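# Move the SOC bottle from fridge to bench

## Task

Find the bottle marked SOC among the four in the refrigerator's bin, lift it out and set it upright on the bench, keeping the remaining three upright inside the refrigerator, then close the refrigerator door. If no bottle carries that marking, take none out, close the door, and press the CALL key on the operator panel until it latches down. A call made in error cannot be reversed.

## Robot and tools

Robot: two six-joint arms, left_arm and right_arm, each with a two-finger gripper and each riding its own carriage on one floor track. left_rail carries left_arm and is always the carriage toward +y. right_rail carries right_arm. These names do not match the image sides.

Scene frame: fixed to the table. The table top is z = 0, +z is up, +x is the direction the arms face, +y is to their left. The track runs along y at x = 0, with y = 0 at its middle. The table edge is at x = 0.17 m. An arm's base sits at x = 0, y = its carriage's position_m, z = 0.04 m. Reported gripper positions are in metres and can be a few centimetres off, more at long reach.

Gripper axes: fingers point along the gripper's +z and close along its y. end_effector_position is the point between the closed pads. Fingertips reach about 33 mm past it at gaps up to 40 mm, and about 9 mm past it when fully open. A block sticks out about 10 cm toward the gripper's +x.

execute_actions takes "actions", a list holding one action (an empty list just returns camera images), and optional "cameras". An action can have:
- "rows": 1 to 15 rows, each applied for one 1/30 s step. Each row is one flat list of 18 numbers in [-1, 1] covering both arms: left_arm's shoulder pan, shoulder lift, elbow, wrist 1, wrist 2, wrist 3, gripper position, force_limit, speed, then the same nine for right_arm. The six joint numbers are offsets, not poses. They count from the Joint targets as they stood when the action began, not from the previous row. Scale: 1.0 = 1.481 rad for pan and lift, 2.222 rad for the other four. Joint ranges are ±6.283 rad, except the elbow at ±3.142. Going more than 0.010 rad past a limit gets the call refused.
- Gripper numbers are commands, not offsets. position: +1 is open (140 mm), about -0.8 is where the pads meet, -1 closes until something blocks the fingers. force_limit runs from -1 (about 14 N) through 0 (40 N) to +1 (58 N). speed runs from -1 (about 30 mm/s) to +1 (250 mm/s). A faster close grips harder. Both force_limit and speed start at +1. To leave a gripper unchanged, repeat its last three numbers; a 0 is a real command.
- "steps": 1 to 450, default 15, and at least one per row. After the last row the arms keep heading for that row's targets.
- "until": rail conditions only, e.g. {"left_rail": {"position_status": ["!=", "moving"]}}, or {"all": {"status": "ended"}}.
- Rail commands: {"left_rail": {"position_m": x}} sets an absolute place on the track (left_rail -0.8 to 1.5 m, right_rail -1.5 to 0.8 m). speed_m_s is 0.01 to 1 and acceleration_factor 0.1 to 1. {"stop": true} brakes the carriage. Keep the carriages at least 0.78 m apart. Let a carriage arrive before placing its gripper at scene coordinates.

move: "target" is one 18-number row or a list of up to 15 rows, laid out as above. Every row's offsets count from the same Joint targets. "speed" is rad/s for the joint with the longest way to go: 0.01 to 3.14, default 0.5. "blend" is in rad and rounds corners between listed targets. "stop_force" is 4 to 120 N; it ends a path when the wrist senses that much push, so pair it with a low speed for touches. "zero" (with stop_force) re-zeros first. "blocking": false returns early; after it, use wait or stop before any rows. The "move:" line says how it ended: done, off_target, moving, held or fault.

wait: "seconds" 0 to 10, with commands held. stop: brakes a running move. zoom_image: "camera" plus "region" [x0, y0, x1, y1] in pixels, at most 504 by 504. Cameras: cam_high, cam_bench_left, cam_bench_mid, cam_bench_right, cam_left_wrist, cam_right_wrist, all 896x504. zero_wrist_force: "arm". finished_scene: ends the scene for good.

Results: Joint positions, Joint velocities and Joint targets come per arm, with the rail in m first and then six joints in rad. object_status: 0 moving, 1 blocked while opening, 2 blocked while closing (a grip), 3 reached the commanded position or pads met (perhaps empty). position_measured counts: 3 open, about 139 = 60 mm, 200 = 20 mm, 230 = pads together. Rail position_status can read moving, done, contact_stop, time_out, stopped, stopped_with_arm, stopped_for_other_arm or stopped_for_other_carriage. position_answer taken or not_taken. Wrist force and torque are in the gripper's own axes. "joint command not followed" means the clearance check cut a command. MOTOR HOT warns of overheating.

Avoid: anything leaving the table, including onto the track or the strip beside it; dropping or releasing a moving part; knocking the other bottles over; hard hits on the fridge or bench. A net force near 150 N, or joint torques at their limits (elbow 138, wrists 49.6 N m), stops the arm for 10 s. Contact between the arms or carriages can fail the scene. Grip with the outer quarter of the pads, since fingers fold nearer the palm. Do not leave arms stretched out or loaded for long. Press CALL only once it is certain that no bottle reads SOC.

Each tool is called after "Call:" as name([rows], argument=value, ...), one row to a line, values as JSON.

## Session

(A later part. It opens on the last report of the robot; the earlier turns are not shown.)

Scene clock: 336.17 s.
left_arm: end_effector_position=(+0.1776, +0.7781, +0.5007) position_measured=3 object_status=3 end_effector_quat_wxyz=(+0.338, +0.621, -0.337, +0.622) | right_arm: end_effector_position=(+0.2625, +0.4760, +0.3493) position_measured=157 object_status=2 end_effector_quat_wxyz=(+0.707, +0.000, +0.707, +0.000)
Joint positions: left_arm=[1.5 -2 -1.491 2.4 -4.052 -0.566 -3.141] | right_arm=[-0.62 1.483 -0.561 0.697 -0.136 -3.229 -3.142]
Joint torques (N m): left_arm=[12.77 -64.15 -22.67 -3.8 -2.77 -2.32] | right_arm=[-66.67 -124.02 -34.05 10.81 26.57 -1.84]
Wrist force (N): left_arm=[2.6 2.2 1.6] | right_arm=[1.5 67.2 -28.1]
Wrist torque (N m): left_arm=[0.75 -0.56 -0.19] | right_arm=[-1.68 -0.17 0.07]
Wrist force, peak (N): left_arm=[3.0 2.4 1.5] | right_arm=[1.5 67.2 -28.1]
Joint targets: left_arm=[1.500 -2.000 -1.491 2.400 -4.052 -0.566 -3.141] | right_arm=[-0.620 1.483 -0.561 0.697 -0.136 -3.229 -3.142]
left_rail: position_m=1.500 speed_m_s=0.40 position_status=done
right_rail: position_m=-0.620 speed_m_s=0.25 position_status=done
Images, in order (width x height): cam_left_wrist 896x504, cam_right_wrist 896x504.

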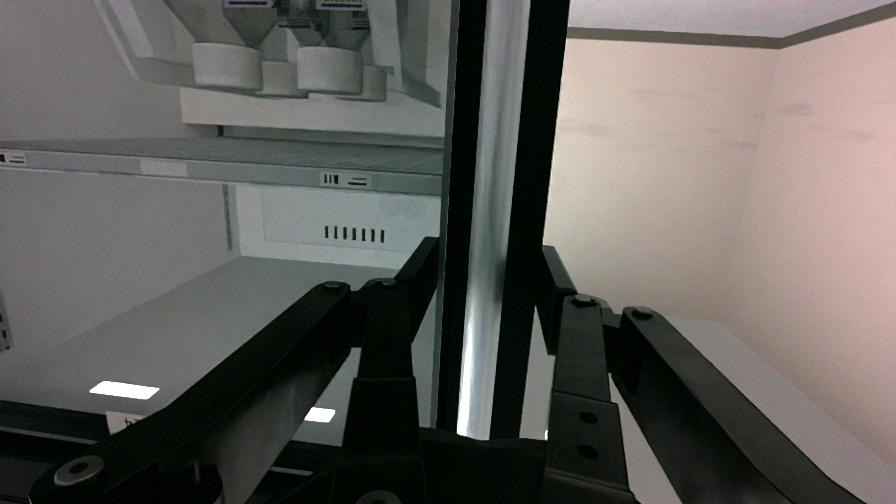

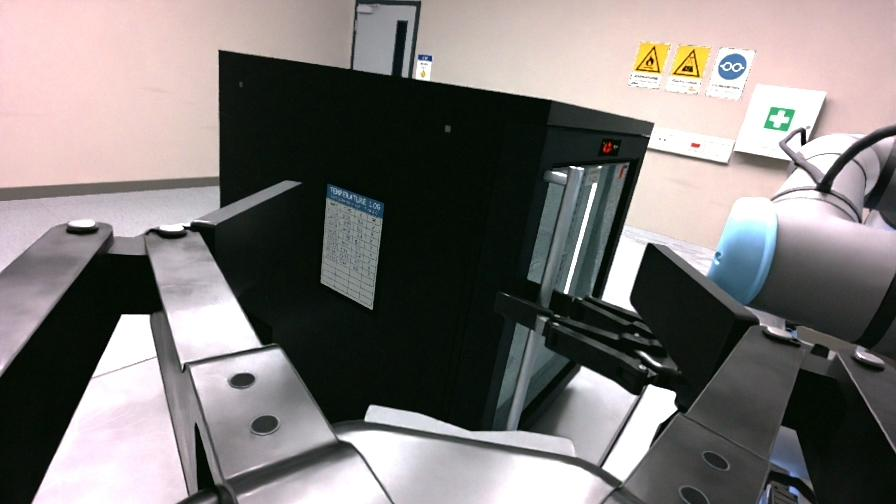

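Call:
execute_actions([
  {"rows": [[0,0,0,0,0,0,1,0,-0.8,0,0,0,0,0,0,1,0,-0.5]], "steps": 60},
])

Call:
move(target=[0,0,0,0,0,0,1,0,-0.8, 0.0100,0.0022,-0.0029,0.0014,0.0067,0, 1,0,-0.5], speed=0.05)

Call:
execute_actions([
  {"rows": [[0,0,0,0,0,0,1,0,-0.8,0,0,0,0,0,0,-1,-1,-1]], "steps": 180},
], cameras=["cam_left_wrist"])

Scene clock: 340.63 s.
left_arm: end_effector_position=(+0.1776, +0.7781, +0.5007) position_measured=3 object_status=3 end_effector_quat_wxyz=(+0.338, +0.621, -0.337, +0.622) | right_arm: end_effector_position=(+0.2625, +0.4760, +0.3493) position_measured=3 object_status=3 end_effector_quat_wxyz=(+0.707, +0.000, +0.707, +0.000)
Joint positions: left_arm=[1.5 -2 -1.491 2.4 -4.052 -0.566 -3.141] | right_arm=[-0.62 1.483 -0.561 0.697 -0.136 -3.229 -3.142]
Joint torques (N m): left_arm=[10.23 -62.77 -22.26 -3.79 -3.01 -1.95] | right_arm=[18.57 -123.94 -54.02 -2.86 -3.16 -1.94]
Wrist force (N): left_arm=[2.7 2.2 1.5] | right_arm=[2.4 0.1 -1.4]
Wrist torque (N m): left_arm=[0.74 -0.57 -0.19] | right_arm=[-0.01 -0.77 0.20]
Wrist force, peak (N): left_arm=[3.0 2.5 1.3] | right_arm=[1.7 67.4 -28.3]
Joint targets: left_arm=[1.500 -2.000 -1.491 2.400 -4.052 -0.566 -3.141] | right_arm=[-0.620 1.483 -0.561 0.697 -0.136 -3.229 -3.142]
left_rail: position_m=1.500 speed_m_s=0.40 position_status=done
right_rail: position_m=-0.620 speed_m_s=0.25 position_status=done

Scene clock: 341.47 s.
left_arm: end_effector_position=(+0.1776, +0.7781, +0.5007) position_measured=3 object_status=3 end_effector_quat_wxyz=(+0.338, +0.621, -0.337, +0.622) | right_arm: end_effector_position=(+0.2468, +0.4760, +0.3494) position_measured=3 object_status=3 end_effector_quat_wxyz=(+0.707, +0.000, +0.707, +0.000)
Joint positions: left_arm=[1.5 -2 -1.491 2.4 -4.052 -0.566 -3.141] | right_arm=[-0.62 1.497 -0.558 0.691 -0.133 -3.215 -3.142]
Joint torques (N m): left_arm=[15.07 -60.53 -22.15 -3.54 -2.29 -2.46] | right_arm=[16.08 -113.71 -53.02 2.78 2.94 -1.89]
Wrist force (N): left_arm=[2.5 2.1 1.6] | right_arm=[2.3 0.5 -1.4]
Wrist torque (N m): left_arm=[0.73 -0.54 -0.19] | right_arm=[0.06 -0.74 0.20]
Wrist force, peak (N): left_arm=[2.9 2.4 1.7] | right_arm=[2.4 0.3 -1.9]
Joint targets: left_arm=[1.500 -2.000 -1.491 2.400 -4.052 -0.566 -3.141] | right_arm=[-0.620 1.498 -0.558 0.691 -0.133 -3.214 -3.142]
left_rail: position_m=1.500 speed_m_s=0.40 position_status=done
right_rail: position_m=-0.620 speed_m_s=0.25 position_status=done
move: done

Scene clock: 347.67 s.
left_arm: end_effector_position=(+0.1776, +0.7781, +0.5007) position_measured=3 object_status=3 end_effector_quat_wxyz=(+0.338, +0.621, -0.337, +0.622) | right_arm: end_effector_position=(+0.2463, +0.4761, +0.3494) position_measured=206 object_status=2 end_effector_quat_wxyz=(+0.707, +0.000, +0.707, +0.000)
Joint positions: left_arm=[1.5 -2 -1.491 2.4 -4.052 -0.566 -3.141] | right_arm=[-0.62 1.498 -0.558 0.691 -0.133 -3.214 -3.142]
Joint torques (N m): left_arm=[12.01 -60.37 -21.9 -2.81 -2.73 -2.35] | right_arm=[-19.06 -142.12 -34.69 2.82 12.01 -1.4]
Wrist force (N): left_arm=[2.7 2.1 1.8] | right_arm=[3.1 30.2 -0.3]
Wrist torque (N m): left_arm=[0.72 -0.57 -0.19] | right_arm=[0.10 -0.74 0.18]
Wrist force, peak (N): left_arm=[3.0 2.3 1.9] | right_arm=[3.1 30.5 -0.5]
Joint targets: left_arm=[1.500 -2.000 -1.491 2.400 -4.052 -0.566 -3.141] | right_arm=[-0.620 1.498 -0.558 0.691 -0.133 -3.214 -3.142]
left_rail: position_m=1.500 speed_m_s=0.40 position_status=done
right_rail: position_m=-0.620 speed_m_s=0.25 position_status=done
Images, in order (width x height): cam_left_wrist 896x504.

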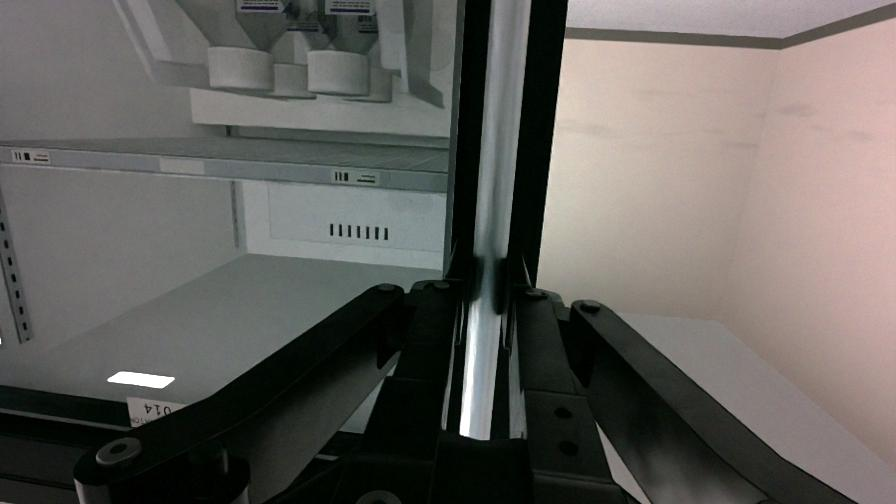

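Call:
execute_actions([
  {"right_rail": {"position_m": -0.6175, "speed_m_s": 0.05, "acceleration_factor": 0.3}, "steps": 60, "until": {"right_rail": {"position_status": ["!=", "moving"]}}},
])

Call:
execute_actions([
  {"rows": [[0,0,0,0,0,0,1,0,-0.8,0,0,0,0,0,0,-0.98,0,-1]], "steps": 75},
], cameras=["cam_left_wrist"])

Scene clock: 350.63 s.
left_arm: end_effector_position=(+0.1776, +0.7781, +0.5007) position_measured=3 object_status=3 end_effector_quat_wxyz=(+0.338, +0.621, -0.337, +0.622) | right_arm: end_effector_position=(+0.2464, +0.4784, +0.3494) position_measured=207 object_status=2 end_effector_quat_wxyz=(+0.707, +0.000, +0.707, +0.000)
Joint positions: left_arm=[1.5 -2 -1.491 2.4 -4.052 -0.566 -3.141] | right_arm=[-0.618 1.498 -0.558 0.691 -0.133 -3.214 -3.142]
Joint torques (N m): left_arm=[12.68 -60.41 -21.88 -3.43 -2.8 -1.91] | right_arm=[-13.67 -144.01 -43.28 1.77 -6.15 -0.95]
Wrist force (N): left_arm=[2.5 2.2 1.4] | right_arm=[2.5 -7.8 -1.0]
Wrist torque (N m): left_arm=[0.75 -0.54 -0.20] | right_arm=[0.09 -0.72 0.20]
Wrist force, peak (N): left_arm=[2.9 2.5 1.7] | right_arm=[3.0 30.7 -0.6]
Joint targets: left_arm=[1.500 -2.000 -1.491 2.400 -4.052 -0.566 -3.141] | right_arm=[-0.618 1.498 -0.558 0.691 -0.133 -3.214 -3.142]
Tool commands: left_gripper/position=+1.0 left_gripper/force_limit=+0.0 left_gripper/speed=-0.8 right_gripper/position=-1.0 right_gripper/force_limit=-1.0 right_gripper/speed=-1.0
left_rail: position_m=1.500 speed_m_s=0.40 position_status=done
right_rail: position_m=-0.618 speed_m_s=0.05 position_status=done

Scene clock: 353.33 s.
left_arm: end_effector_position=(+0.1776, +0.7781, +0.5007) position_measured=3 object_status=3 end_effector_quat_wxyz=(+0.338, +0.621, -0.337, +0.622) | right_arm: end_effector_position=(+0.2464, +0.4785, +0.3495) position_measured=210 object_status=2 end_effector_quat_wxyz=(+0.707, +0.000, +0.707, +0.000)
Joint positions: left_arm=[1.5 -2 -1.491 2.4 -4.052 -0.566 -3.141] | right_arm=[-0.618 1.498 -0.558 0.691 -0.133 -3.214 -3.142]
Joint torques (N m): left_arm=[11.75 -62.03 -21.87 -3.16 -3.07 -2.12] | right_arm=[10.92 -113.65 -57.8 -5.16 -10.18 -0.92]
Wrist force (N): left_arm=[2.6 2.1 1.2] | right_arm=[3.0 -20.9 -4.0]
Wrist torque (N m): left_arm=[0.73 -0.55 -0.19] | right_arm=[0.07 -0.69 0.21]
Wrist force, peak (N): left_arm=[2.9 2.6 1.6] | right_arm=[3.3 -21.5 -4.4]
Joint targets: left_arm=[1.500 -2.000 -1.491 2.400 -4.052 -0.566 -3.141] | right_arm=[-0.618 1.498 -0.558 0.691 -0.133 -3.214 -3.142]
left_rail: position_m=1.500 speed_m_s=0.40 position_status=done
right_rail: position_m=-0.618 speed_m_s=0.05 position_status=done
Images, in order (width x height): cam_left_wrist 896x504.

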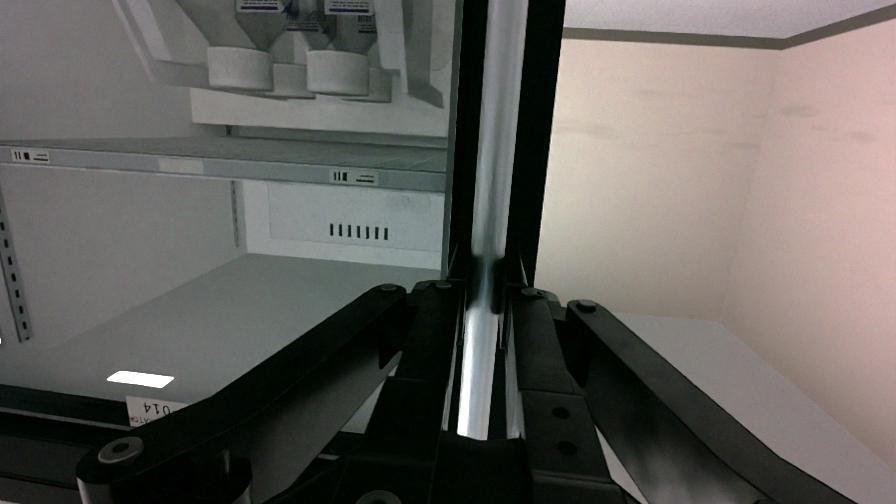

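Call:
move(target=[0,0,0,0,0,0,1,0,-0.8, 0.0410,-0.1040,0.1299,-0.0606,-0.0514,0, -0.98,0,-1], speed=0.08, stop_force=80, cameras=["cam_left_wrist", "cam_right_wrist"])

Scene clock: 367.93 s.
left_arm: end_effector_position=(+0.1776, +0.7781, +0.5007) position_measured=3 object_status=3 end_effector_quat_wxyz=(+0.338, +0.621, -0.337, +0.622) | right_arm: end_effector_position=(+0.1740, +0.4590, +0.3501) position_measured=210 object_status=2 end_effector_quat_wxyz=(+0.704, -0.062, +0.704, +0.062)
Joint positions: left_arm=[1.5 -2 -1.491 2.4 -4.052 -0.566 -3.141] | right_arm=[-0.617 1.558 -0.712 0.979 -0.267 -3.329 -3.142]
Joint torques (N m): left_arm=[11.5 -61.45 -22.54 -2.7 -3.05 -2.15] | right_arm=[-25.23 -161.07 -41.51 5.7 23.8 0.13]
Wrist force (N): left_arm=[2.8 2.2 1.7] | right_arm=[23.4 76.9 -10.0]
Wrist torque (N m): left_arm=[0.74 -0.59 -0.19] | right_arm=[0.26 -0.46 0.08]
Wrist force, peak (N): left_arm=[3.1 2.2 1.9] | right_arm=[23.6 77.0 -9.9]
Joint targets: left_arm=[1.500 -2.000 -1.491 2.400 -4.052 -0.566 -3.141] | right_arm=[-0.618 1.558 -0.712 0.979 -0.267 -3.329 -3.142]
left_rail: position_m=1.500 speed_m_s=0.40 position_status=done
right_rail: position_m=-0.617 position_m_goal=-0.618 speed_m_s=0.05 position_status=done
move: contact (right_arm)
Images, in order (width x height): cam_left_wrist 896x504, cam_right_wrist 896x504.

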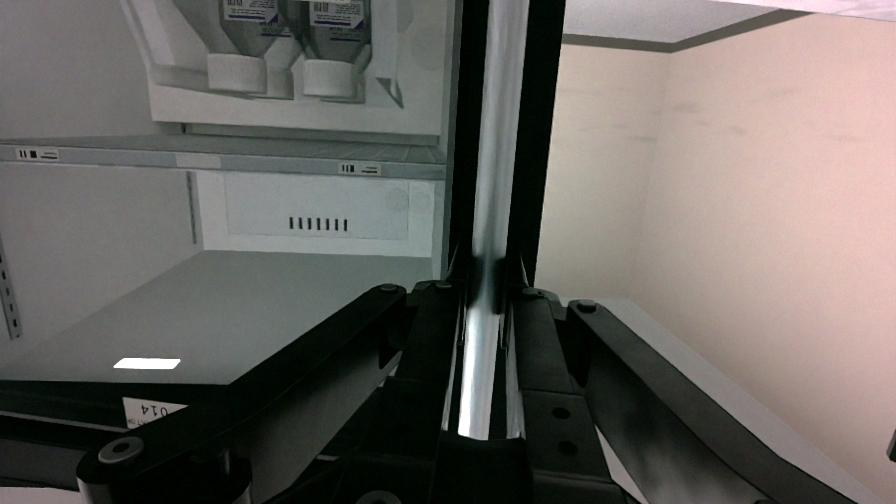

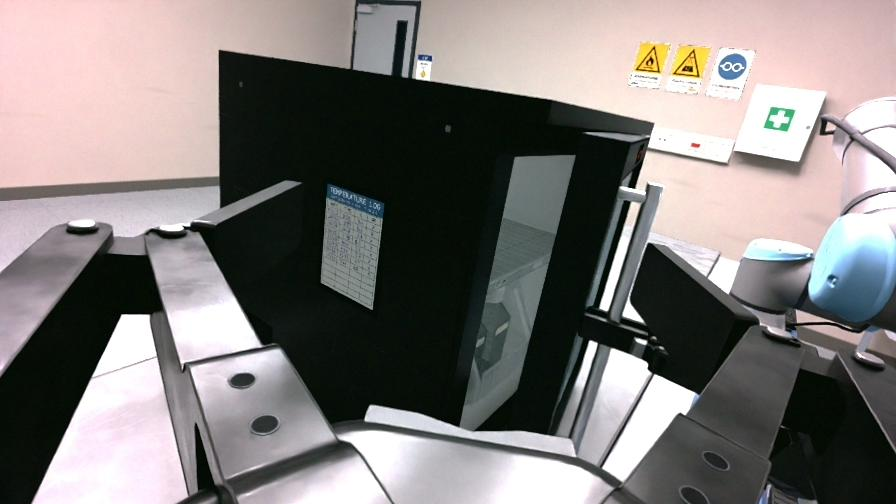

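Call:
move(target=[0,0,0,0,0,0,1,0,-0.8, 0.0013,0.0107,-0.0130,0.0058,0.0009,0, -0.98,0,-1], speed=0.02)

Scene clock: 373.27 s.
left_arm: end_effector_position=(+0.1776, +0.7781, +0.5007) position_measured=3 object_status=3 end_effector_quat_wxyz=(+0.338, +0.621, -0.337, +0.622) | right_arm: end_effector_position=(+0.1723, +0.4665, +0.3499) position_measured=210 object_status=2 end_effector_quat_wxyz=(+0.704, -0.061, +0.704, +0.061)
Joint positions: left_arm=[1.5 -2 -1.491 2.4 -4.052 -0.566 -3.141] | right_arm=[-0.618 1.56 -0.696 0.95 -0.254 -3.326 -3.142]
Joint torques (N m): left_arm=[12.61 -61.82 -21.51 -2.42 -2.6 -2.18] | right_arm=[88.69 -97.12 -91.1 -14.37 -43.26 0.03]
Wrist force (N): left_arm=[2.5 2.0 1.8] | right_arm=[9.3 -132.1 16.7]
Wrist torque (N m): left_arm=[0.69 -0.52 -0.20] | right_arm=[-0.24 -0.60 0.29]
Wrist force, peak (N): left_arm=[3.1 2.3 1.6] | right_arm=[9.3 -132.1 16.7]
Joint targets: left_arm=[1.500 -2.000 -1.491 2.400 -4.052 -0.566 -3.141] | right_arm=[-0.618 1.560 -0.696 0.950 -0.254 -3.327 -3.142]
left_rail: position_m=1.500 speed_m_s=0.40 position_status=done
right_rail: position_m=-0.618 speed_m_s=0.05 position_status=done
move: done

Call:
move(target=[0,0,0,0,0,0,1,0,-0.8, -0.0008,-0.0067,0.0082,-0.0036,-0.0006,0, -0.98,0,-1], speed=0.02)

Scene clock: 376.07 s.
left_arm: end_effector_position=(+0.1776, +0.7781, +0.5007) position_measured=3 object_status=3 end_effector_quat_wxyz=(+0.338, +0.621, -0.337, +0.622) | right_arm: end_effector_position=(+0.1730, +0.4623, +0.3499) position_measured=210 object_status=2 end_effector_quat_wxyz=(+0.704, -0.062, +0.704, +0.062)
Joint positions: left_arm=[1.5 -2 -1.491 2.4 -4.052 -0.566 -3.141] | right_arm=[-0.617 1.559 -0.705 0.968 -0.262 -3.328 -3.142]
Joint torques (N m): left_arm=[11.54 -59.64 -22.16 -2.7 -2.8 -2.39] | right_arm=[-6.97 -147.99 -50.72 -6.76 -7.28 -0.25]
Wrist force (N): left_arm=[2.5 2.5 1.6] | right_arm=[14.5 -21.0 2.2]
Wrist torque (N m): left_arm=[0.82 -0.52 -0.19] | right_arm=[-0.09 -0.51 0.29]
Wrist force, peak (N): left_arm=[3.1 2.3 2.0] | right_arm=[9.2 -142.4 17.8]
Joint targets: left_arm=[1.500 -2.000 -1.491 2.400 -4.052 -0.566 -3.141] | right_arm=[-0.618 1.559 -0.706 0.968 -0.262 -3.328 -3.142]
left_rail: position_m=1.500 speed_m_s=0.40 position_status=done
right_rail: position_m=-0.617 position_m_goal=-0.618 speed_m_s=0.05 position_status=done
move: done

Call:
move(target=[0,0,0,0,0,0,1,0,-0.8, 0.0382,-0.0895,0.1081,-0.0485,-0.0531,0, -0.98,0,-1], speed=0.06, stop_force=70)

Scene clock: 390.47 s.
left_arm: end_effector_position=(+0.1776, +0.7781, +0.5007) position_measured=3 object_status=3 end_effector_quat_wxyz=(+0.338, +0.621, -0.337, +0.622) | right_arm: end_effector_position=(+0.1038, +0.4328, +0.3497) position_measured=210 object_status=2 end_effector_quat_wxyz=(+0.696, -0.123, +0.696, +0.123)
Joint positions: left_arm=[1.5 -2 -1.491 2.4 -4.052 -0.566 -3.141] | right_arm=[-0.618 1.616 -0.838 1.208 -0.37 -3.446 -3.142]
Joint torques (N m): left_arm=[10.53 -61.48 -22.05 -2.3 -3.01 -2.63] | right_arm=[14.67 -139.91 -41.41 -4.25 -1.01 -0.15]
Wrist force (N): left_arm=[2.6 2.4 1.5] | right_arm=[12.9 7.1 -1.1]
Wrist torque (N m): left_arm=[0.80 -0.55 -0.19] | right_arm=[0.11 -0.60 0.27]
Wrist force, peak (N): left_arm=[3.1 2.5 1.7] | right_arm=[28.5 -17.4 1.4]
Joint targets: left_arm=[1.500 -2.000 -1.491 2.400 -4.052 -0.566 -3.141] | right_arm=[-0.618 1.616 -0.838 1.208 -0.370 -3.446 -3.142]
left_rail: position_m=1.500 speed_m_s=0.40 position_status=done
right_rail: position_m=-0.618 speed_m_s=0.05 position_status=done
move: done

Call:
move([
  [0,0,0,0,0,0,1,0,-0.8, 0.0334,-0.0861,0.0990,-0.0416,-0.0563,0, -0.98,0,-1],
  [0,0,0,0,0,0,1,0,-0.8, 0.0602,-0.1726,0.1929,-0.0779,-0.1169,0, -0.98,0,-1],
], speed=0.08, blend=0.02, stop_force=70, cameras=["cam_right_wrist"])

Scene clock: 402.17 s.
left_arm: end_effector_position=(+0.1776, +0.7781, +0.5007) position_measured=3 object_status=3 end_effector_quat_wxyz=(+0.338, +0.621, -0.337, +0.622) | right_arm: end_effector_position=(-0.0146, +0.3418, +0.3499) position_measured=210 object_status=2 end_effector_quat_wxyz=(+0.665, -0.242, +0.664, +0.242)
Joint positions: left_arm=[1.5 -2 -1.491 2.4 -4.052 -0.566 -3.141] | right_arm=[-0.618 1.705 -1.094 1.637 -0.543 -3.706 -3.142]
Joint torques (N m): left_arm=[13.23 -57.83 -23.57 -2 -2.73 -2.2] | right_arm=[-16.06 -130.02 -32.29 -4.12 12.59 -0.31]
Wrist force (N): left_arm=[2.5 2.3 1.7] | right_arm=[22.9 47.5 -5.4]
Wrist torque (N m): left_arm=[0.78 -0.54 -0.19] | right_arm=[0.23 -0.46 0.02]
Wrist force, peak (N): left_arm=[3.0 2.5 1.6] | right_arm=[37.4 47.4 -5.6]
Joint targets: left_arm=[1.500 -2.000 -1.491 2.400 -4.052 -0.566 -3.141] | right_arm=[-0.618 1.705 -1.094 1.637 -0.543 -3.706 -3.142]
left_rail: position_m=1.500 speed_m_s=0.40 position_status=done
right_rail: position_m=-0.618 speed_m_s=0.05 position_status=done
move: done
Images, in order (width x height): cam_right_wrist 896x504.

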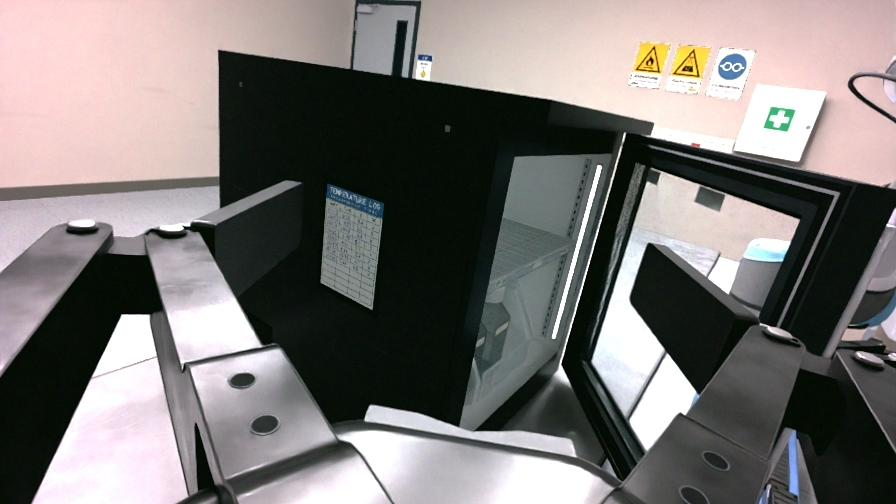

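Call:
move(target=[0,0,0,0,0,0,1,0,-0.8, 0.0245,-0.0902,0.0907,-0.0306,-0.0620,0, -0.98,0,-1], speed=0.08, stop_force=80)

Scene clock: 413.93 s.
left_arm: end_effector_position=(+0.1776, +0.7781, +0.5007) position_measured=3 object_status=3 end_effector_quat_wxyz=(+0.338, +0.621, -0.337, +0.622) | right_arm: end_effector_position=(-0.0668, +0.2784, +0.3500) position_measured=210 object_status=2 end_effector_quat_wxyz=(+0.641, -0.299, +0.641, +0.299)
Joint positions: left_arm=[1.5 -2 -1.491 2.4 -4.052 -0.566 -3.141] | right_arm=[-0.618 1.741 -1.228 1.838 -0.611 -3.843 -3.142]
Joint torques (N m): left_arm=[12.81 -61.9 -23.09 -1.75 -2.61 -2.1] | right_arm=[17.64 -101.74 -40.05 -7.8 -2.88 -0.62]
Wrist force (N): left_arm=[2.8 2.1 1.5] | right_arm=[13.8 1.6 -1.1]
Wrist torque (N m): left_arm=[0.72 -0.60 -0.20] | right_arm=[0.03 -0.56 0.05]
Wrist force, peak (N): left_arm=[2.8 2.6 1.8] | right_arm=[42.3 50.6 -6.0]
Joint targets: left_arm=[1.500 -2.000 -1.491 2.400 -4.052 -0.566 -3.141] | right_arm=[-0.618 1.741 -1.228 1.838 -0.611 -3.843 -3.142]
left_rail: position_m=1.500 speed_m_s=0.40 position_status=done
right_rail: position_m=-0.618 speed_m_s=0.05 position_status=done
move: done

Call:
move([
  [0,0,0,0,0,0,1,0,-0.8, 0.0053,-0.0964,0.0872,-0.0229,-0.0750,0, -0.98,0,-1],
  [0,0,0,0,0,0,1,0,-0.8, -0.0132,-0.2045,0.1712,-0.0348,-0.1658,0, -0.98,0,-1],
], speed=0.08, blend=0.02, stop_force=80, cameras=["cam_right_wrist", "cam_left_wrist"])

Scene clock: 421.97 s.
left_arm: end_effector_position=(+0.1776, +0.7781, +0.5007) position_measured=3 object_status=3 end_effector_quat_wxyz=(+0.338, +0.621, -0.337, +0.622) | right_arm: end_effector_position=(-0.1254, +0.1371, +0.3500) position_measured=212 object_status=2 end_effector_quat_wxyz=(+0.579, -0.405, +0.579, +0.405)
Joint positions: left_arm=[1.5 -2 -1.491 2.4 -4.052 -0.566 -3.141] | right_arm=[-0.618 1.722 -1.53 2.219 -0.688 -4.212 -3.142]
Joint torques (N m): left_arm=[14.57 -60.72 -22.95 -1.56 -2.83 -2.1] | right_arm=[-16.78 -50.83 -22.3 -2.32 -1.98 -0.86]
Wrist force (N): left_arm=[2.6 2.3 2.0] | right_arm=[-9.3 5.0 -3.0]
Wrist torque (N m): left_arm=[0.77 -0.55 -0.19] | right_arm=[0.54 -0.52 0.11]
Wrist force, peak (N): left_arm=[2.7 2.5 2.0] | right_arm=[26.8 57.9 -9.3]
Joint targets: left_arm=[1.500 -2.000 -1.491 2.400 -4.052 -0.566 -3.141] | right_arm=[-0.618 1.722 -1.530 2.219 -0.688 -4.212 -3.142]
left_rail: position_m=1.500 speed_m_s=0.40 position_status=done
right_rail: position_m=-0.618 speed_m_s=0.05 position_status=done
move: done
Images, in order (width x height): cam_left_wrist 896x504, cam_right_wrist 896x504.

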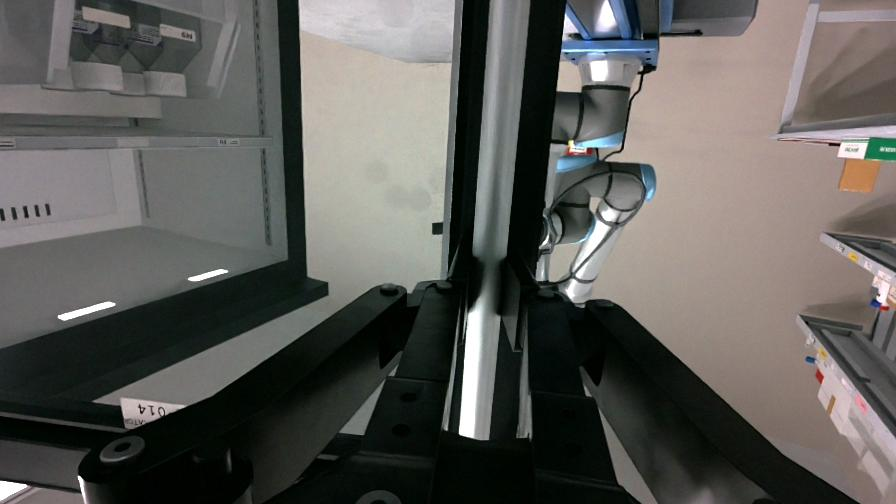

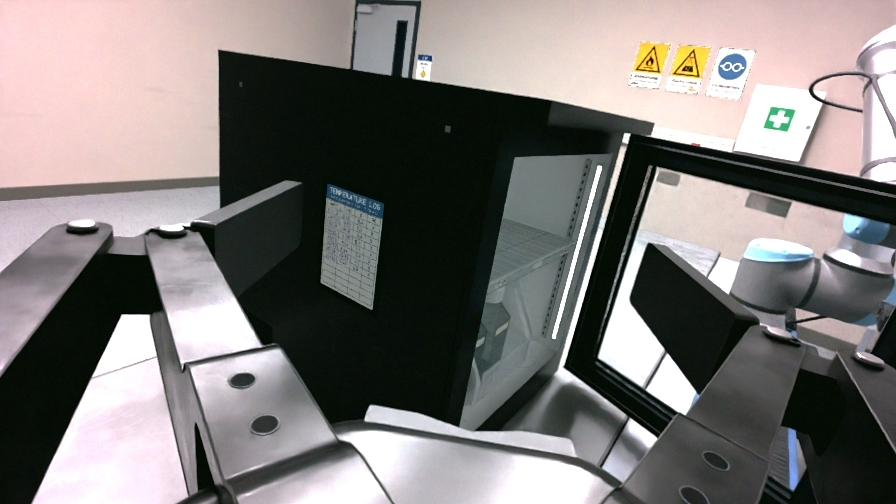

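Call:
move([
  [0,0,0,0,0,0,1,0,-0.8, -0.0237,-0.0612,0.0405,0.0003,-0.0551,0, -0.98,0,-1],
  [0,0,0,0,0,0,1,0,-0.8, -0.0618,-0.1296,0.0797,0.0067,-0.1198,0, -0.98,0,-1],
  [0,0,0,0,0,0,1,0,-0.8, -0.1214,-0.2080,0.1171,0.0215,-0.1987,0, -0.98,0,-1],
], speed=0.08, blend=0.02, stop_force=80)

Scene clock: 433.67 s.
left_arm: end_effector_position=(+0.1776, +0.7781, +0.5007) position_measured=3 object_status=3 end_effector_quat_wxyz=(+0.338, +0.621, -0.337, +0.622) | right_arm: end_effector_position=(-0.1354, +0.0229, +0.3502) position_measured=212 object_status=2 end_effector_quat_wxyz=(+0.522, -0.477, +0.521, +0.477)
Joint positions: left_arm=[1.5 -2 -1.491 2.4 -4.052 -0.566 -3.141] | right_arm=[-0.618 1.542 -1.839 2.479 -0.641 -4.653 -3.142]
Joint torques (N m): left_arm=[11.55 -58.33 -23.8 -1.64 -2.44 -1.89] | right_arm=[-42.55 -26.09 -27.81 2.13 8.43 -0.93]
Wrist force (N): left_arm=[2.7 2.3 1.5] | right_arm=[-6.1 37.4 -7.4]
Wrist torque (N m): left_arm=[0.77 -0.57 -0.20] | right_arm=[1.04 -0.77 -0.01]
Wrist force, peak (N): left_arm=[2.8 2.5 1.9] | right_arm=[7.4 74.6 -10.8]
Joint targets: left_arm=[1.500 -2.000 -1.491 2.400 -4.052 -0.566 -3.141] | right_arm=[-0.618 1.542 -1.839 2.479 -0.641 -4.653 -3.142]
left_rail: position_m=1.500 speed_m_s=0.40 position_status=done
right_rail: position_m=-0.618 speed_m_s=0.05 position_status=done
move: done

Call:
move([
  [0,0,0,0,0,0,1,0,-0.8, -0.0377,-0.0429,0.0175,0.0111,-0.0448,0, -0.98,0,-1],
  [0,0,0,0,0,0,1,0,-0.8, -0.0892,-0.0919,0.0349,0.0264,-0.0987,0, -0.98,0,-1],
  [0,0,0,0,0,0,1,0,-0.8, -0.1540,-0.1458,0.0515,0.0457,-0.1616,0, -0.98,0,-1],
], speed=0.08, blend=0.01, stop_force=80, cameras=["cam_right_wrist", "cam_left_wrist"])

Scene clock: 443.93 s.
left_arm: end_effector_position=(+0.1776, +0.7781, +0.5007) position_measured=3 object_status=3 end_effector_quat_wxyz=(+0.338, +0.621, -0.337, +0.622) | right_arm: end_effector_position=(-0.1307, -0.0341, +0.3500) position_measured=212 object_status=2 end_effector_quat_wxyz=(+0.489, -0.511, +0.489, +0.511)
Joint positions: left_arm=[1.5 -2 -1.491 2.4 -4.052 -0.566 -3.141] | right_arm=[-0.617 1.314 -2.055 2.593 -0.539 -5.012 -3.142]
Joint torques (N m): left_arm=[11.93 -60.12 -23.01 -1.22 -2.96 -2.32] | right_arm=[-26.25 -8.05 -29.33 2.6 0.62 -0.95]
Wrist force (N): left_arm=[2.5 2.3 1.8] | right_arm=[-8.3 15.2 -5.3]
Wrist torque (N m): left_arm=[0.76 -0.54 -0.20] | right_arm=[1.16 -0.70 0.11]
Wrist force, peak (N): left_arm=[2.7 2.4 2.2] | right_arm=[-4.6 38.4 -7.8]
Joint targets: left_arm=[1.500 -2.000 -1.491 2.400 -4.052 -0.566 -3.141] | right_arm=[-0.618 1.314 -2.055 2.593 -0.539 -5.012 -3.142]
left_rail: position_m=1.500 speed_m_s=0.40 position_status=done
right_rail: position_m=-0.617 position_m_goal=-0.618 speed_m_s=0.05 position_status=done
move: done
Images, in order (width x height): cam_left_wrist 896x504, cam_right_wrist 896x504.

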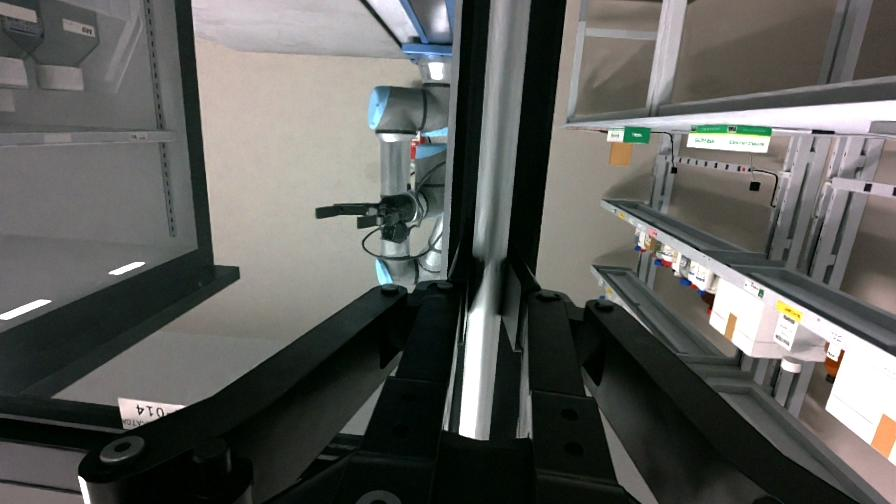

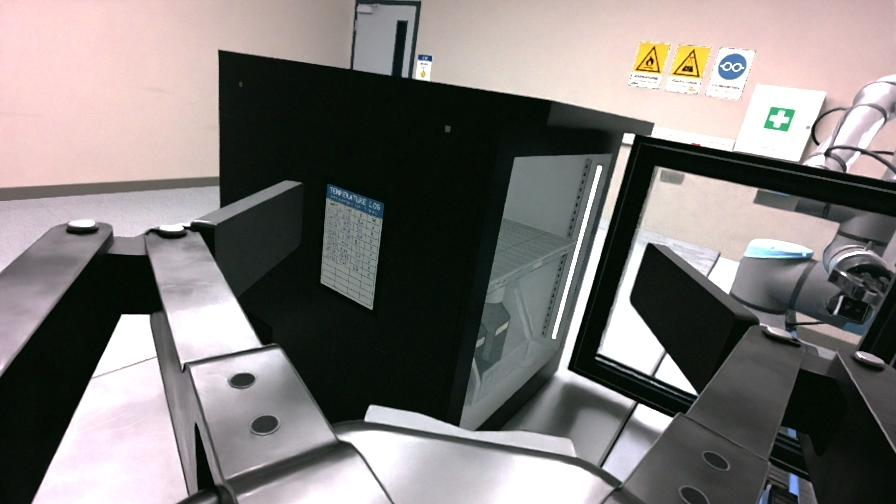

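Call:
move(target=[-0.1922, 0.4057, -0.1711, -0.0987, 0.5760, 0, 1, 0, -0.8, 0,0,0,0,0,0, -0.98,0,-1], speed=0.7)

Call:
execute_actions([
  {"left_rail": {"position_m": 0.9, "speed_m_s": 0.3, "acceleration_factor": 0.4}, "steps": 150, "until": {"left_rail": {"position_status": ["!=", "moving"]}}},
], cameras=["cam_right_wrist"])

Scene clock: 452.00 s.
left_arm: end_effector_position=(+0.0601, +0.9099, +0.3000) position_measured=3 object_status=3 end_effector_quat_wxyz=(+0.000, +0.707, +0.000, +0.707) end_effector_velocity=(-0.001, +0.001, -0.001) end_effector_angular_velocity=(+0.003, -0.002, +0.003) | right_arm: end_effector_position=(-0.1307, -0.0341, +0.3500) position_measured=212 object_status=2 end_effector_quat_wxyz=(+0.489, -0.511, +0.489, +0.511)
Joint positions: left_arm=[1.5 -2.284 -0.89 2.019 -4.271 0.714 -3.141] | right_arm=[-0.617 1.314 -2.055 2.593 -0.539 -5.012 -3.142]
Joint velocities: left_arm=[0 -0.002 0.002 0 0.001 0.005 0.001] | right_arm=[within noise]
Joint torques (N m): left_arm=[-9.68 -65.88 -22.26 -1.56 3.14 -2.67] | right_arm=[-26.65 -6.75 -30.39 2.51 0.75 -0.98]
Wrist force (N): left_arm=[2.5 2.4 1.9] | right_arm=[-8.5 15.2 -5.4]
Wrist torque (N m): left_arm=[0.80 -0.56 -0.18] | right_arm=[1.19 -0.68 0.11]
Wrist force, peak (N): left_arm=[3.0 2.8 1.8] | right_arm=[-8.7 15.0 -5.6]
Joint targets: left_arm=[1.500 -2.284 -0.890 2.019 -4.271 0.714 -3.141] | right_arm=[-0.618 1.314 -2.055 2.593 -0.539 -5.012 -3.142]
left_rail: position_m=1.500 speed_m_s=0.40 position_status=done
right_rail: position_m=-0.617 position_m_goal=-0.618 speed_m_s=0.05 position_status=done
move: done

Scene clock: 454.90 s.
left_arm: end_effector_position=(+0.0600, +0.3100, +0.2998) position_measured=3 object_status=3 end_effector_quat_wxyz=(+0.000, +0.707, +0.000, +0.707) | right_arm: end_effector_position=(-0.1307, -0.0341, +0.3500) position_measured=212 object_status=2 end_effector_quat_wxyz=(+0.489, -0.511, +0.489, +0.511)
Joint positions: left_arm=[0.9 -2.284 -0.89 2.019 -4.271 0.714 -3.141] | right_arm=[-0.617 1.314 -2.055 2.593 -0.539 -5.012 -3.142]
Joint torques (N m): left_arm=[-1.94 -72.6 -10.6 0.43 1.02 -2.31] | right_arm=[-26.16 -7.82 -30.38 2.65 0.91 -0.76]
Wrist force (N): left_arm=[2.7 2.2 1.6] | right_arm=[-8.6 14.8 -5.3]
Wrist torque (N m): left_arm=[0.74 -0.58 -0.18] | right_arm=[1.10 -0.68 0.12]
Wrist force, peak (N): left_arm=[3.0 3.4 1.8] | right_arm=[-8.6 15.0 -5.5]
Joint targets: left_arm=[0.900 -2.284 -0.890 2.019 -4.271 0.714 -3.141] | right_arm=[-0.618 1.314 -2.055 2.593 -0.539 -5.012 -3.142]
Tool commands: left_gripper/position=+1.0 left_gripper/force_limit=+0.0 left_gripper/speed=-0.8 right_gripper/position=-0.98 right_gripper/force_limit=+0.0 right_gripper/speed=-1.0
left_rail: position_m=0.900 speed_m_s=0.30 position_status=done
right_rail: position_m=-0.617 position_m_goal=-0.618 speed_m_s=0.05 position_status=done
Images, in order (width x height): cam_right_wrist 896x504.

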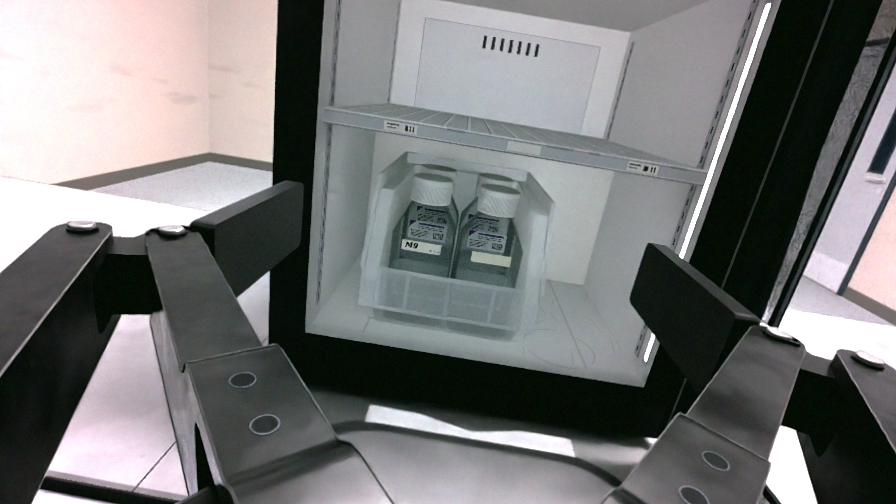

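Call:
zoom_image(camera="cam_right_wrist", region=[300, 90, 660, 400])

Call:
zoom_image(camera="cam_right_wrist", region=[350, 140, 560, 350])

Scaled by 1.400 from the camera's 896x504 image, which has a finer 1280x720 frame.

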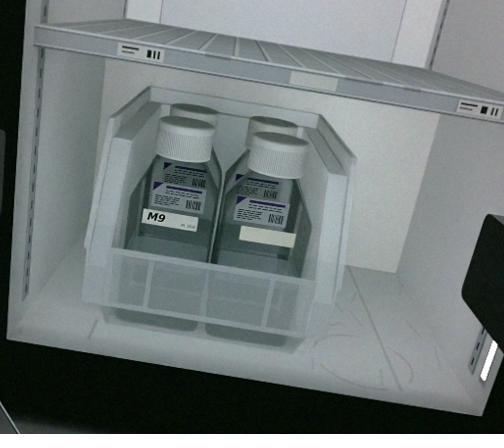

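Scaled by 2.400 from the camera's 896x504 image, which has a finer 1280x720 frame.

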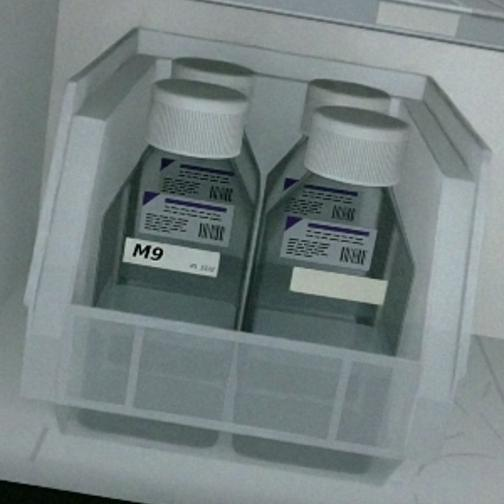

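Call:
execute_actions([
  {"left_rail": {"position_m": 0.82, "speed_m_s": 0.2, "acceleration_factor": 0.4}, "steps": 150, "until": {"left_rail": {"position_status": ["!=", "moving"]}}},
], cameras=["cam_right_wrist"])

Call:
zoom_image(camera="cam_right_wrist", region=[230, 120, 440, 330])

Scene clock: 477.30 s.
left_arm: end_effector_position=(+0.0600, +0.2300, +0.2999) position_measured=3 object_status=3 end_effector_quat_wxyz=(+0.000, +0.707, +0.000, +0.707) | right_arm: end_effector_position=(-0.1307, -0.0341, +0.3500) position_measured=212 object_status=2 end_effector_quat_wxyz=(+0.489, -0.511, +0.489, +0.511)
Joint positions: left_arm=[0.82 -2.284 -0.89 2.019 -4.271 0.714 -3.141] | right_arm=[-0.617 1.314 -2.055 2.593 -0.539 -5.012 -3.142]
Joint torques (N m): left_arm=[6.41 -96.54 -11.7 4.82 -2.25 -2.39] | right_arm=[-27.02 -8.99 -30.66 2.56 0.98 -1.03]
Wrist force (N): left_arm=[2.7 2.2 1.5] | right_arm=[-8.4 14.9 -5.3]
Wrist torque (N m): left_arm=[0.74 -0.58 -0.18] | right_arm=[1.12 -0.69 0.12]
Wrist force, peak (N): left_arm=[2.9 3.3 1.8] | right_arm=[-8.5 15.2 -5.6]
Joint targets: left_arm=[0.820 -2.284 -0.890 2.019 -4.271 0.714 -3.141] | right_arm=[-0.618 1.314 -2.055 2.593 -0.539 -5.012 -3.142]
Tool commands: left_gripper/position=+1.0 left_gripper/force_limit=+0.0 left_gripper/speed=-0.8 right_gripper/position=-0.98 right_gripper/force_limit=+0.0 right_gripper/speed=-1.0
left_rail: position_m=0.820 speed_m_s=0.20 position_status=done
right_rail: position_m=-0.617 position_m_goal=-0.618 speed_m_s=0.05 position_status=done
Images, in order (width x height): cam_right_wrist 896x504.

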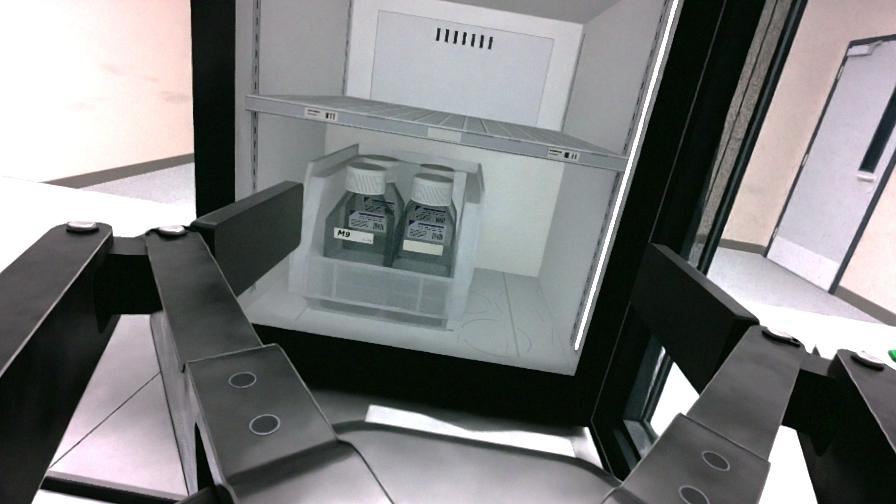

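Scaled by 2.400 from the camera's 896x504 image, which has a finer 1280x720 frame.

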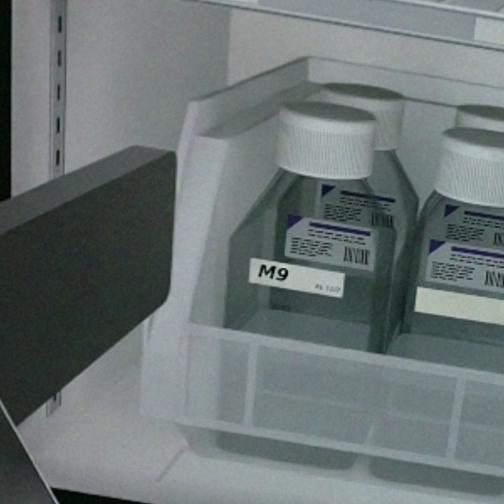

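Call:
execute_actions([
  {"left_rail": {"position_m": 1.45, "speed_m_s": 0.4, "acceleration_factor": 0.5}, "steps": 150, "until": {"left_rail": {"position_status": ["!=", "moving"]}}},
])

Call:
move(target=[0.1661, -0.2346, 0.0061, 0.5322, -0.3994, 0.2961, -1, 0, -0.5, 0,0,0,0,0,0, -0.98,0,-1], speed=0.7)

Call:
move(target=[0.1661, -0.2346, 0.0061, 0.5322, -0.3994, 0.2961, -1, 0, -0.5, 0,0,0,0,0,0, -0.98,0,-1], speed=0.7, cameras=["cam_right_wrist", "cam_left_wrist"])

Scene clock: 513.37 s.
left_arm: end_effector_position=(+0.0600, +0.8600, +0.2999) position_measured=3 object_status=3 end_effector_quat_wxyz=(+0.000, +0.707, +0.000, +0.707) | right_arm: end_effector_position=(-0.1307, -0.0341, +0.3500) position_measured=212 object_status=2 end_effector_quat_wxyz=(+0.489, -0.511, +0.489, +0.511)
Joint positions: left_arm=[1.45 -2.284 -0.89 2.019 -4.271 0.714 -3.141] | right_arm=[-0.617 1.314 -2.055 2.593 -0.539 -5.012 -3.142]
Joint torques (N m): left_arm=[6.08 -64.04 -14.97 4.83 -2.59 -2.29] | right_arm=[-25.9 -8.96 -31.28 2.57 1.11 -0.62]
Wrist force (N): left_arm=[2.6 2.1 1.9] | right_arm=[-8.3 14.8 -5.1]
Wrist torque (N m): left_arm=[0.73 -0.57 -0.18] | right_arm=[1.09 -0.70 0.12]
Wrist force, peak (N): left_arm=[2.5 3.9 2.0] | right_arm=[-8.4 15.3 -5.5]
Joint targets: left_arm=[1.450 -2.284 -0.890 2.019 -4.271 0.714 -3.141] | right_arm=[-0.618 1.314 -2.055 2.593 -0.539 -5.012 -3.142]
Tool commands: left_gripper/position=+1.0 left_gripper/force_limit=+0.0 left_gripper/speed=-0.8 right_gripper/position=-0.98 right_gripper/force_limit=+0.0 right_gripper/speed=-1.0
left_rail: position_m=1.450 speed_m_s=0.40 position_status=done
right_rail: position_m=-0.617 position_m_goal=-0.618 speed_m_s=0.05 position_status=done

Scene clock: 515.87 s.
left_arm: end_effector_position=(+0.1263, +0.5693, +0.4266) position_measured=232 object_status=3 end_effector_quat_wxyz=(+0.292, -0.380, +0.648, -0.592) | right_arm: end_effector_position=(-0.1307, -0.0341, +0.3500) position_measured=212 object_status=2 end_effector_quat_wxyz=(+0.489, -0.511, +0.489, +0.511)
Joint positions: left_arm=[1.45 -2.038 -1.237 2.033 -3.089 -0.173 -2.484] | right_arm=[-0.617 1.314 -2.055 2.593 -0.539 -5.012 -3.142]
Joint torques (N m): left_arm=[13.7 -95.27 -27.48 -0.44 -0.72 2.52] | right_arm=[-25.77 -8.39 -30.84 2.46 0.98 -0.69]
Wrist force (N): left_arm=[4.0 1.7 1.7] | right_arm=[-8.5 14.9 -5.4]
Wrist torque (N m): left_arm=[0.15 -0.87 0.05] | right_arm=[1.13 -0.64 0.11]
Wrist force, peak (N): left_arm=[4.3 1.8 2.1] | right_arm=[-8.6 15.2 -5.3]
Joint targets: left_arm=[1.450 -2.038 -1.237 2.033 -3.088 -0.173 -2.484] | right_arm=[-0.618 1.314 -2.055 2.593 -0.539 -5.012 -3.142]
left_rail: position_m=1.450 speed_m_s=0.40 position_status=done
right_rail: position_m=-0.617 position_m_goal=-0.618 speed_m_s=0.05 position_status=done
move: done

Scene clock: 518.37 s.
left_arm: end_effector_position=(+0.2037, +0.8048, +0.2688) position_measured=232 object_status=3 end_effector_quat_wxyz=(+0.259, +0.000, +0.966, +0.000) | right_arm: end_effector_position=(-0.1307, -0.0341, +0.3500) position_measured=212 object_status=2 end_effector_quat_wxyz=(+0.489, -0.511, +0.489, +0.511)
Joint positions: left_arm=[1.45 -1.792 -1.585 2.046 -1.906 -1.061 -1.826] | right_arm=[-0.617 1.314 -2.055 2.593 -0.539 -5.012 -3.142]
Joint torques (N m): left_arm=[15.11 -68.79 -36.73 -1.22 -1.62 1.59] | right_arm=[-25.7 -8.47 -32.25 2.5 1.01 -0.93]
Wrist force (N): left_arm=[3.9 2.0 1.7] | right_arm=[-8.5 14.9 -5.3]
Wrist torque (N m): left_arm=[0.50 -0.74 0.01] | right_arm=[1.12 -0.64 0.11]
Wrist force, peak (N): left_arm=[3.3 3.8 2.4] | right_arm=[-8.5 15.2 -5.2]
Joint targets: left_arm=[1.450 -1.792 -1.585 2.046 -1.906 -1.061 -1.826] | right_arm=[-0.618 1.314 -2.055 2.593 -0.539 -5.012 -3.142]
left_rail: position_m=1.450 speed_m_s=0.40 position_status=done
right_rail: position_m=-0.617 position_m_goal=-0.618 speed_m_s=0.05 position_status=done
move: done
Images, in order (width x height): cam_left_wrist 896x504, cam_right_wrist 896x504.

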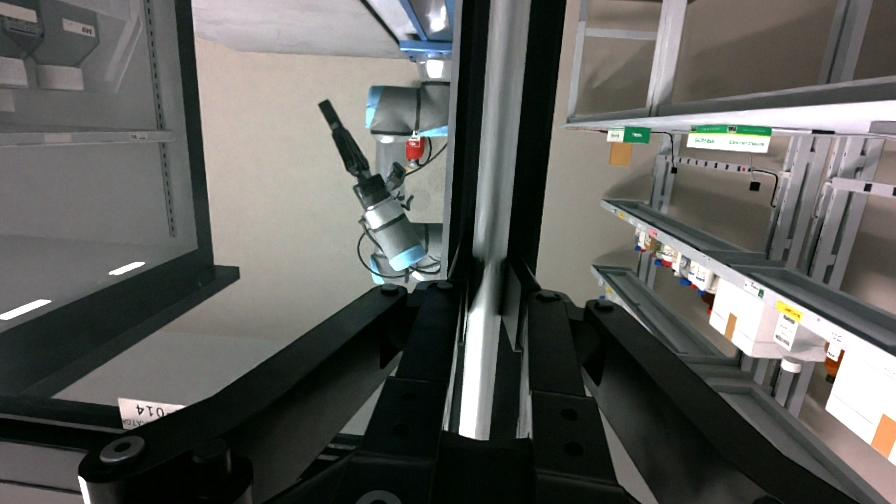

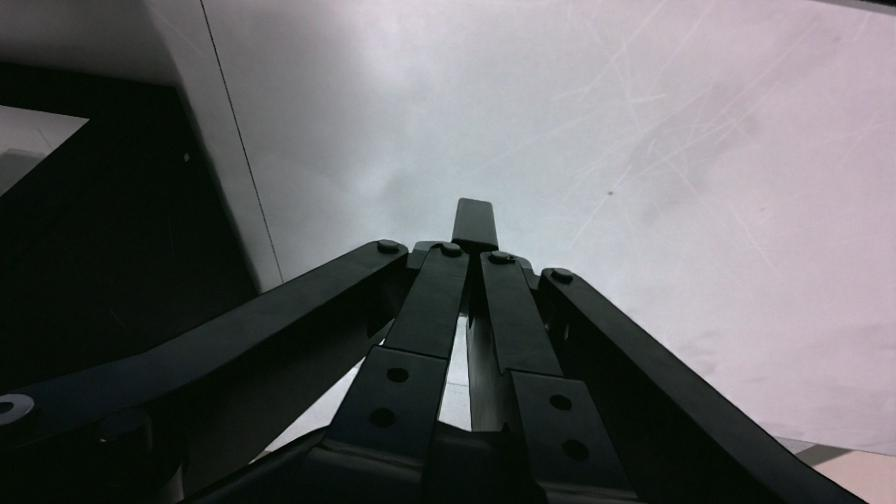

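Call:
execute_actions([
  {"left_rail": {"position_m": 0.95, "speed_m_s": 0.3, "acceleration_factor": 0.4}, "steps": 150, "until": {"left_rail": {"position_status": ["!=", "moving"]}}},
], cameras=["cam_right_wrist", "cam_left_wrist"])

Scene clock: 522.77 s.
left_arm: end_effector_position=(+0.2037, +0.3050, +0.2688) position_measured=232 object_status=3 end_effector_quat_wxyz=(+0.259, +0.000, +0.966, +0.000) | right_arm: end_effector_position=(-0.1307, -0.0341, +0.3500) position_measured=212 object_status=2 end_effector_quat_wxyz=(+0.489, -0.511, +0.489, +0.511)
Joint positions: left_arm=[0.95 -1.792 -1.585 2.046 -1.906 -1.061 -1.826] | right_arm=[-0.617 1.314 -2.055 2.593 -0.539 -5.012 -3.142]
Joint torques (N m): left_arm=[-5.21 -34.6 -44.74 -5.91 2.16 1.86] | right_arm=[-26.63 -9.3 -32.48 2.67 1.24 -0.75]
Wrist force (N): left_arm=[4.0 2.1 1.9] | right_arm=[-8.4 14.9 -5.0]
Wrist torque (N m): left_arm=[0.52 -0.75 0.02] | right_arm=[1.12 -0.68 0.11]
Wrist force, peak (N): left_arm=[4.1 3.3 2.0] | right_arm=[-8.5 15.2 -5.2]
Joint targets: left_arm=[0.950 -1.792 -1.585 2.046 -1.906 -1.061 -1.826] | right_arm=[-0.618 1.314 -2.055 2.593 -0.539 -5.012 -3.142]
Tool commands: left_gripper/position=-1.0 left_gripper/force_limit=+0.0 left_gripper/speed=-0.5 right_gripper/position=-0.98 right_gripper/force_limit=+0.0 right_gripper/speed=-1.0
left_rail: position_m=0.950 speed_m_s=0.30 position_status=done
right_rail: position_m=-0.617 position_m_goal=-0.618 speed_m_s=0.05 position_status=done
Images, in order (width x height): cam_left_wrist 896x504, cam_right_wrist 896x504.

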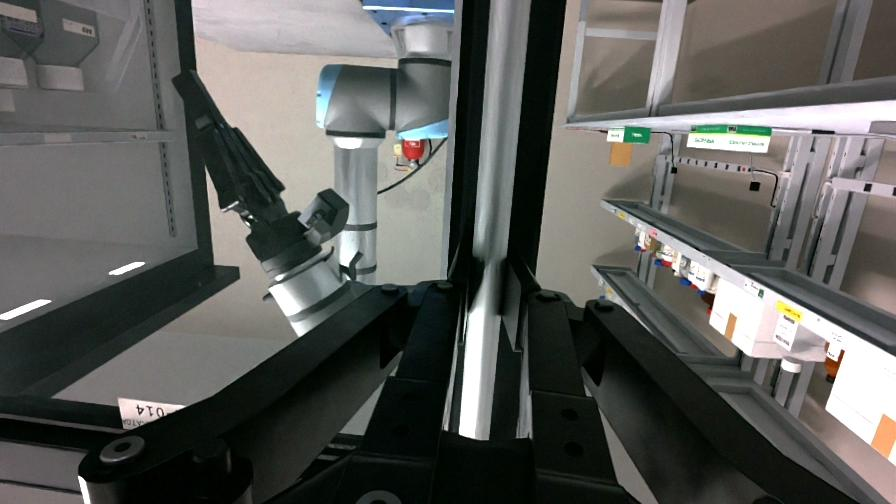

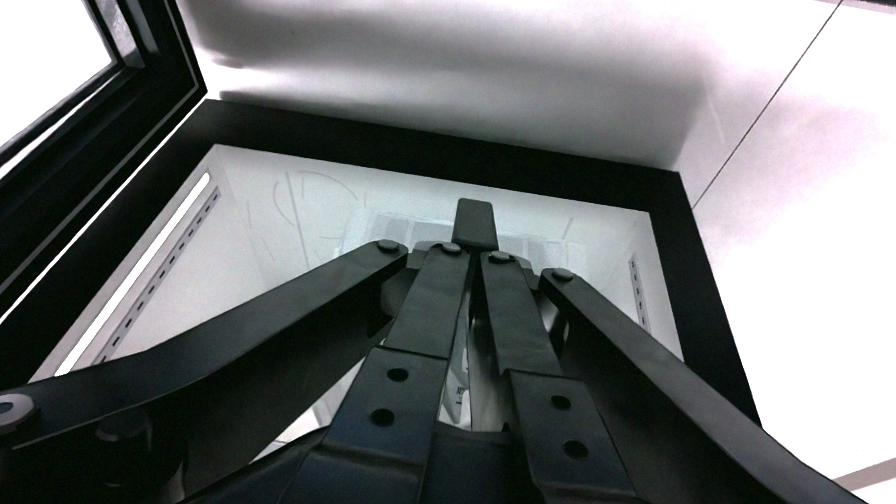

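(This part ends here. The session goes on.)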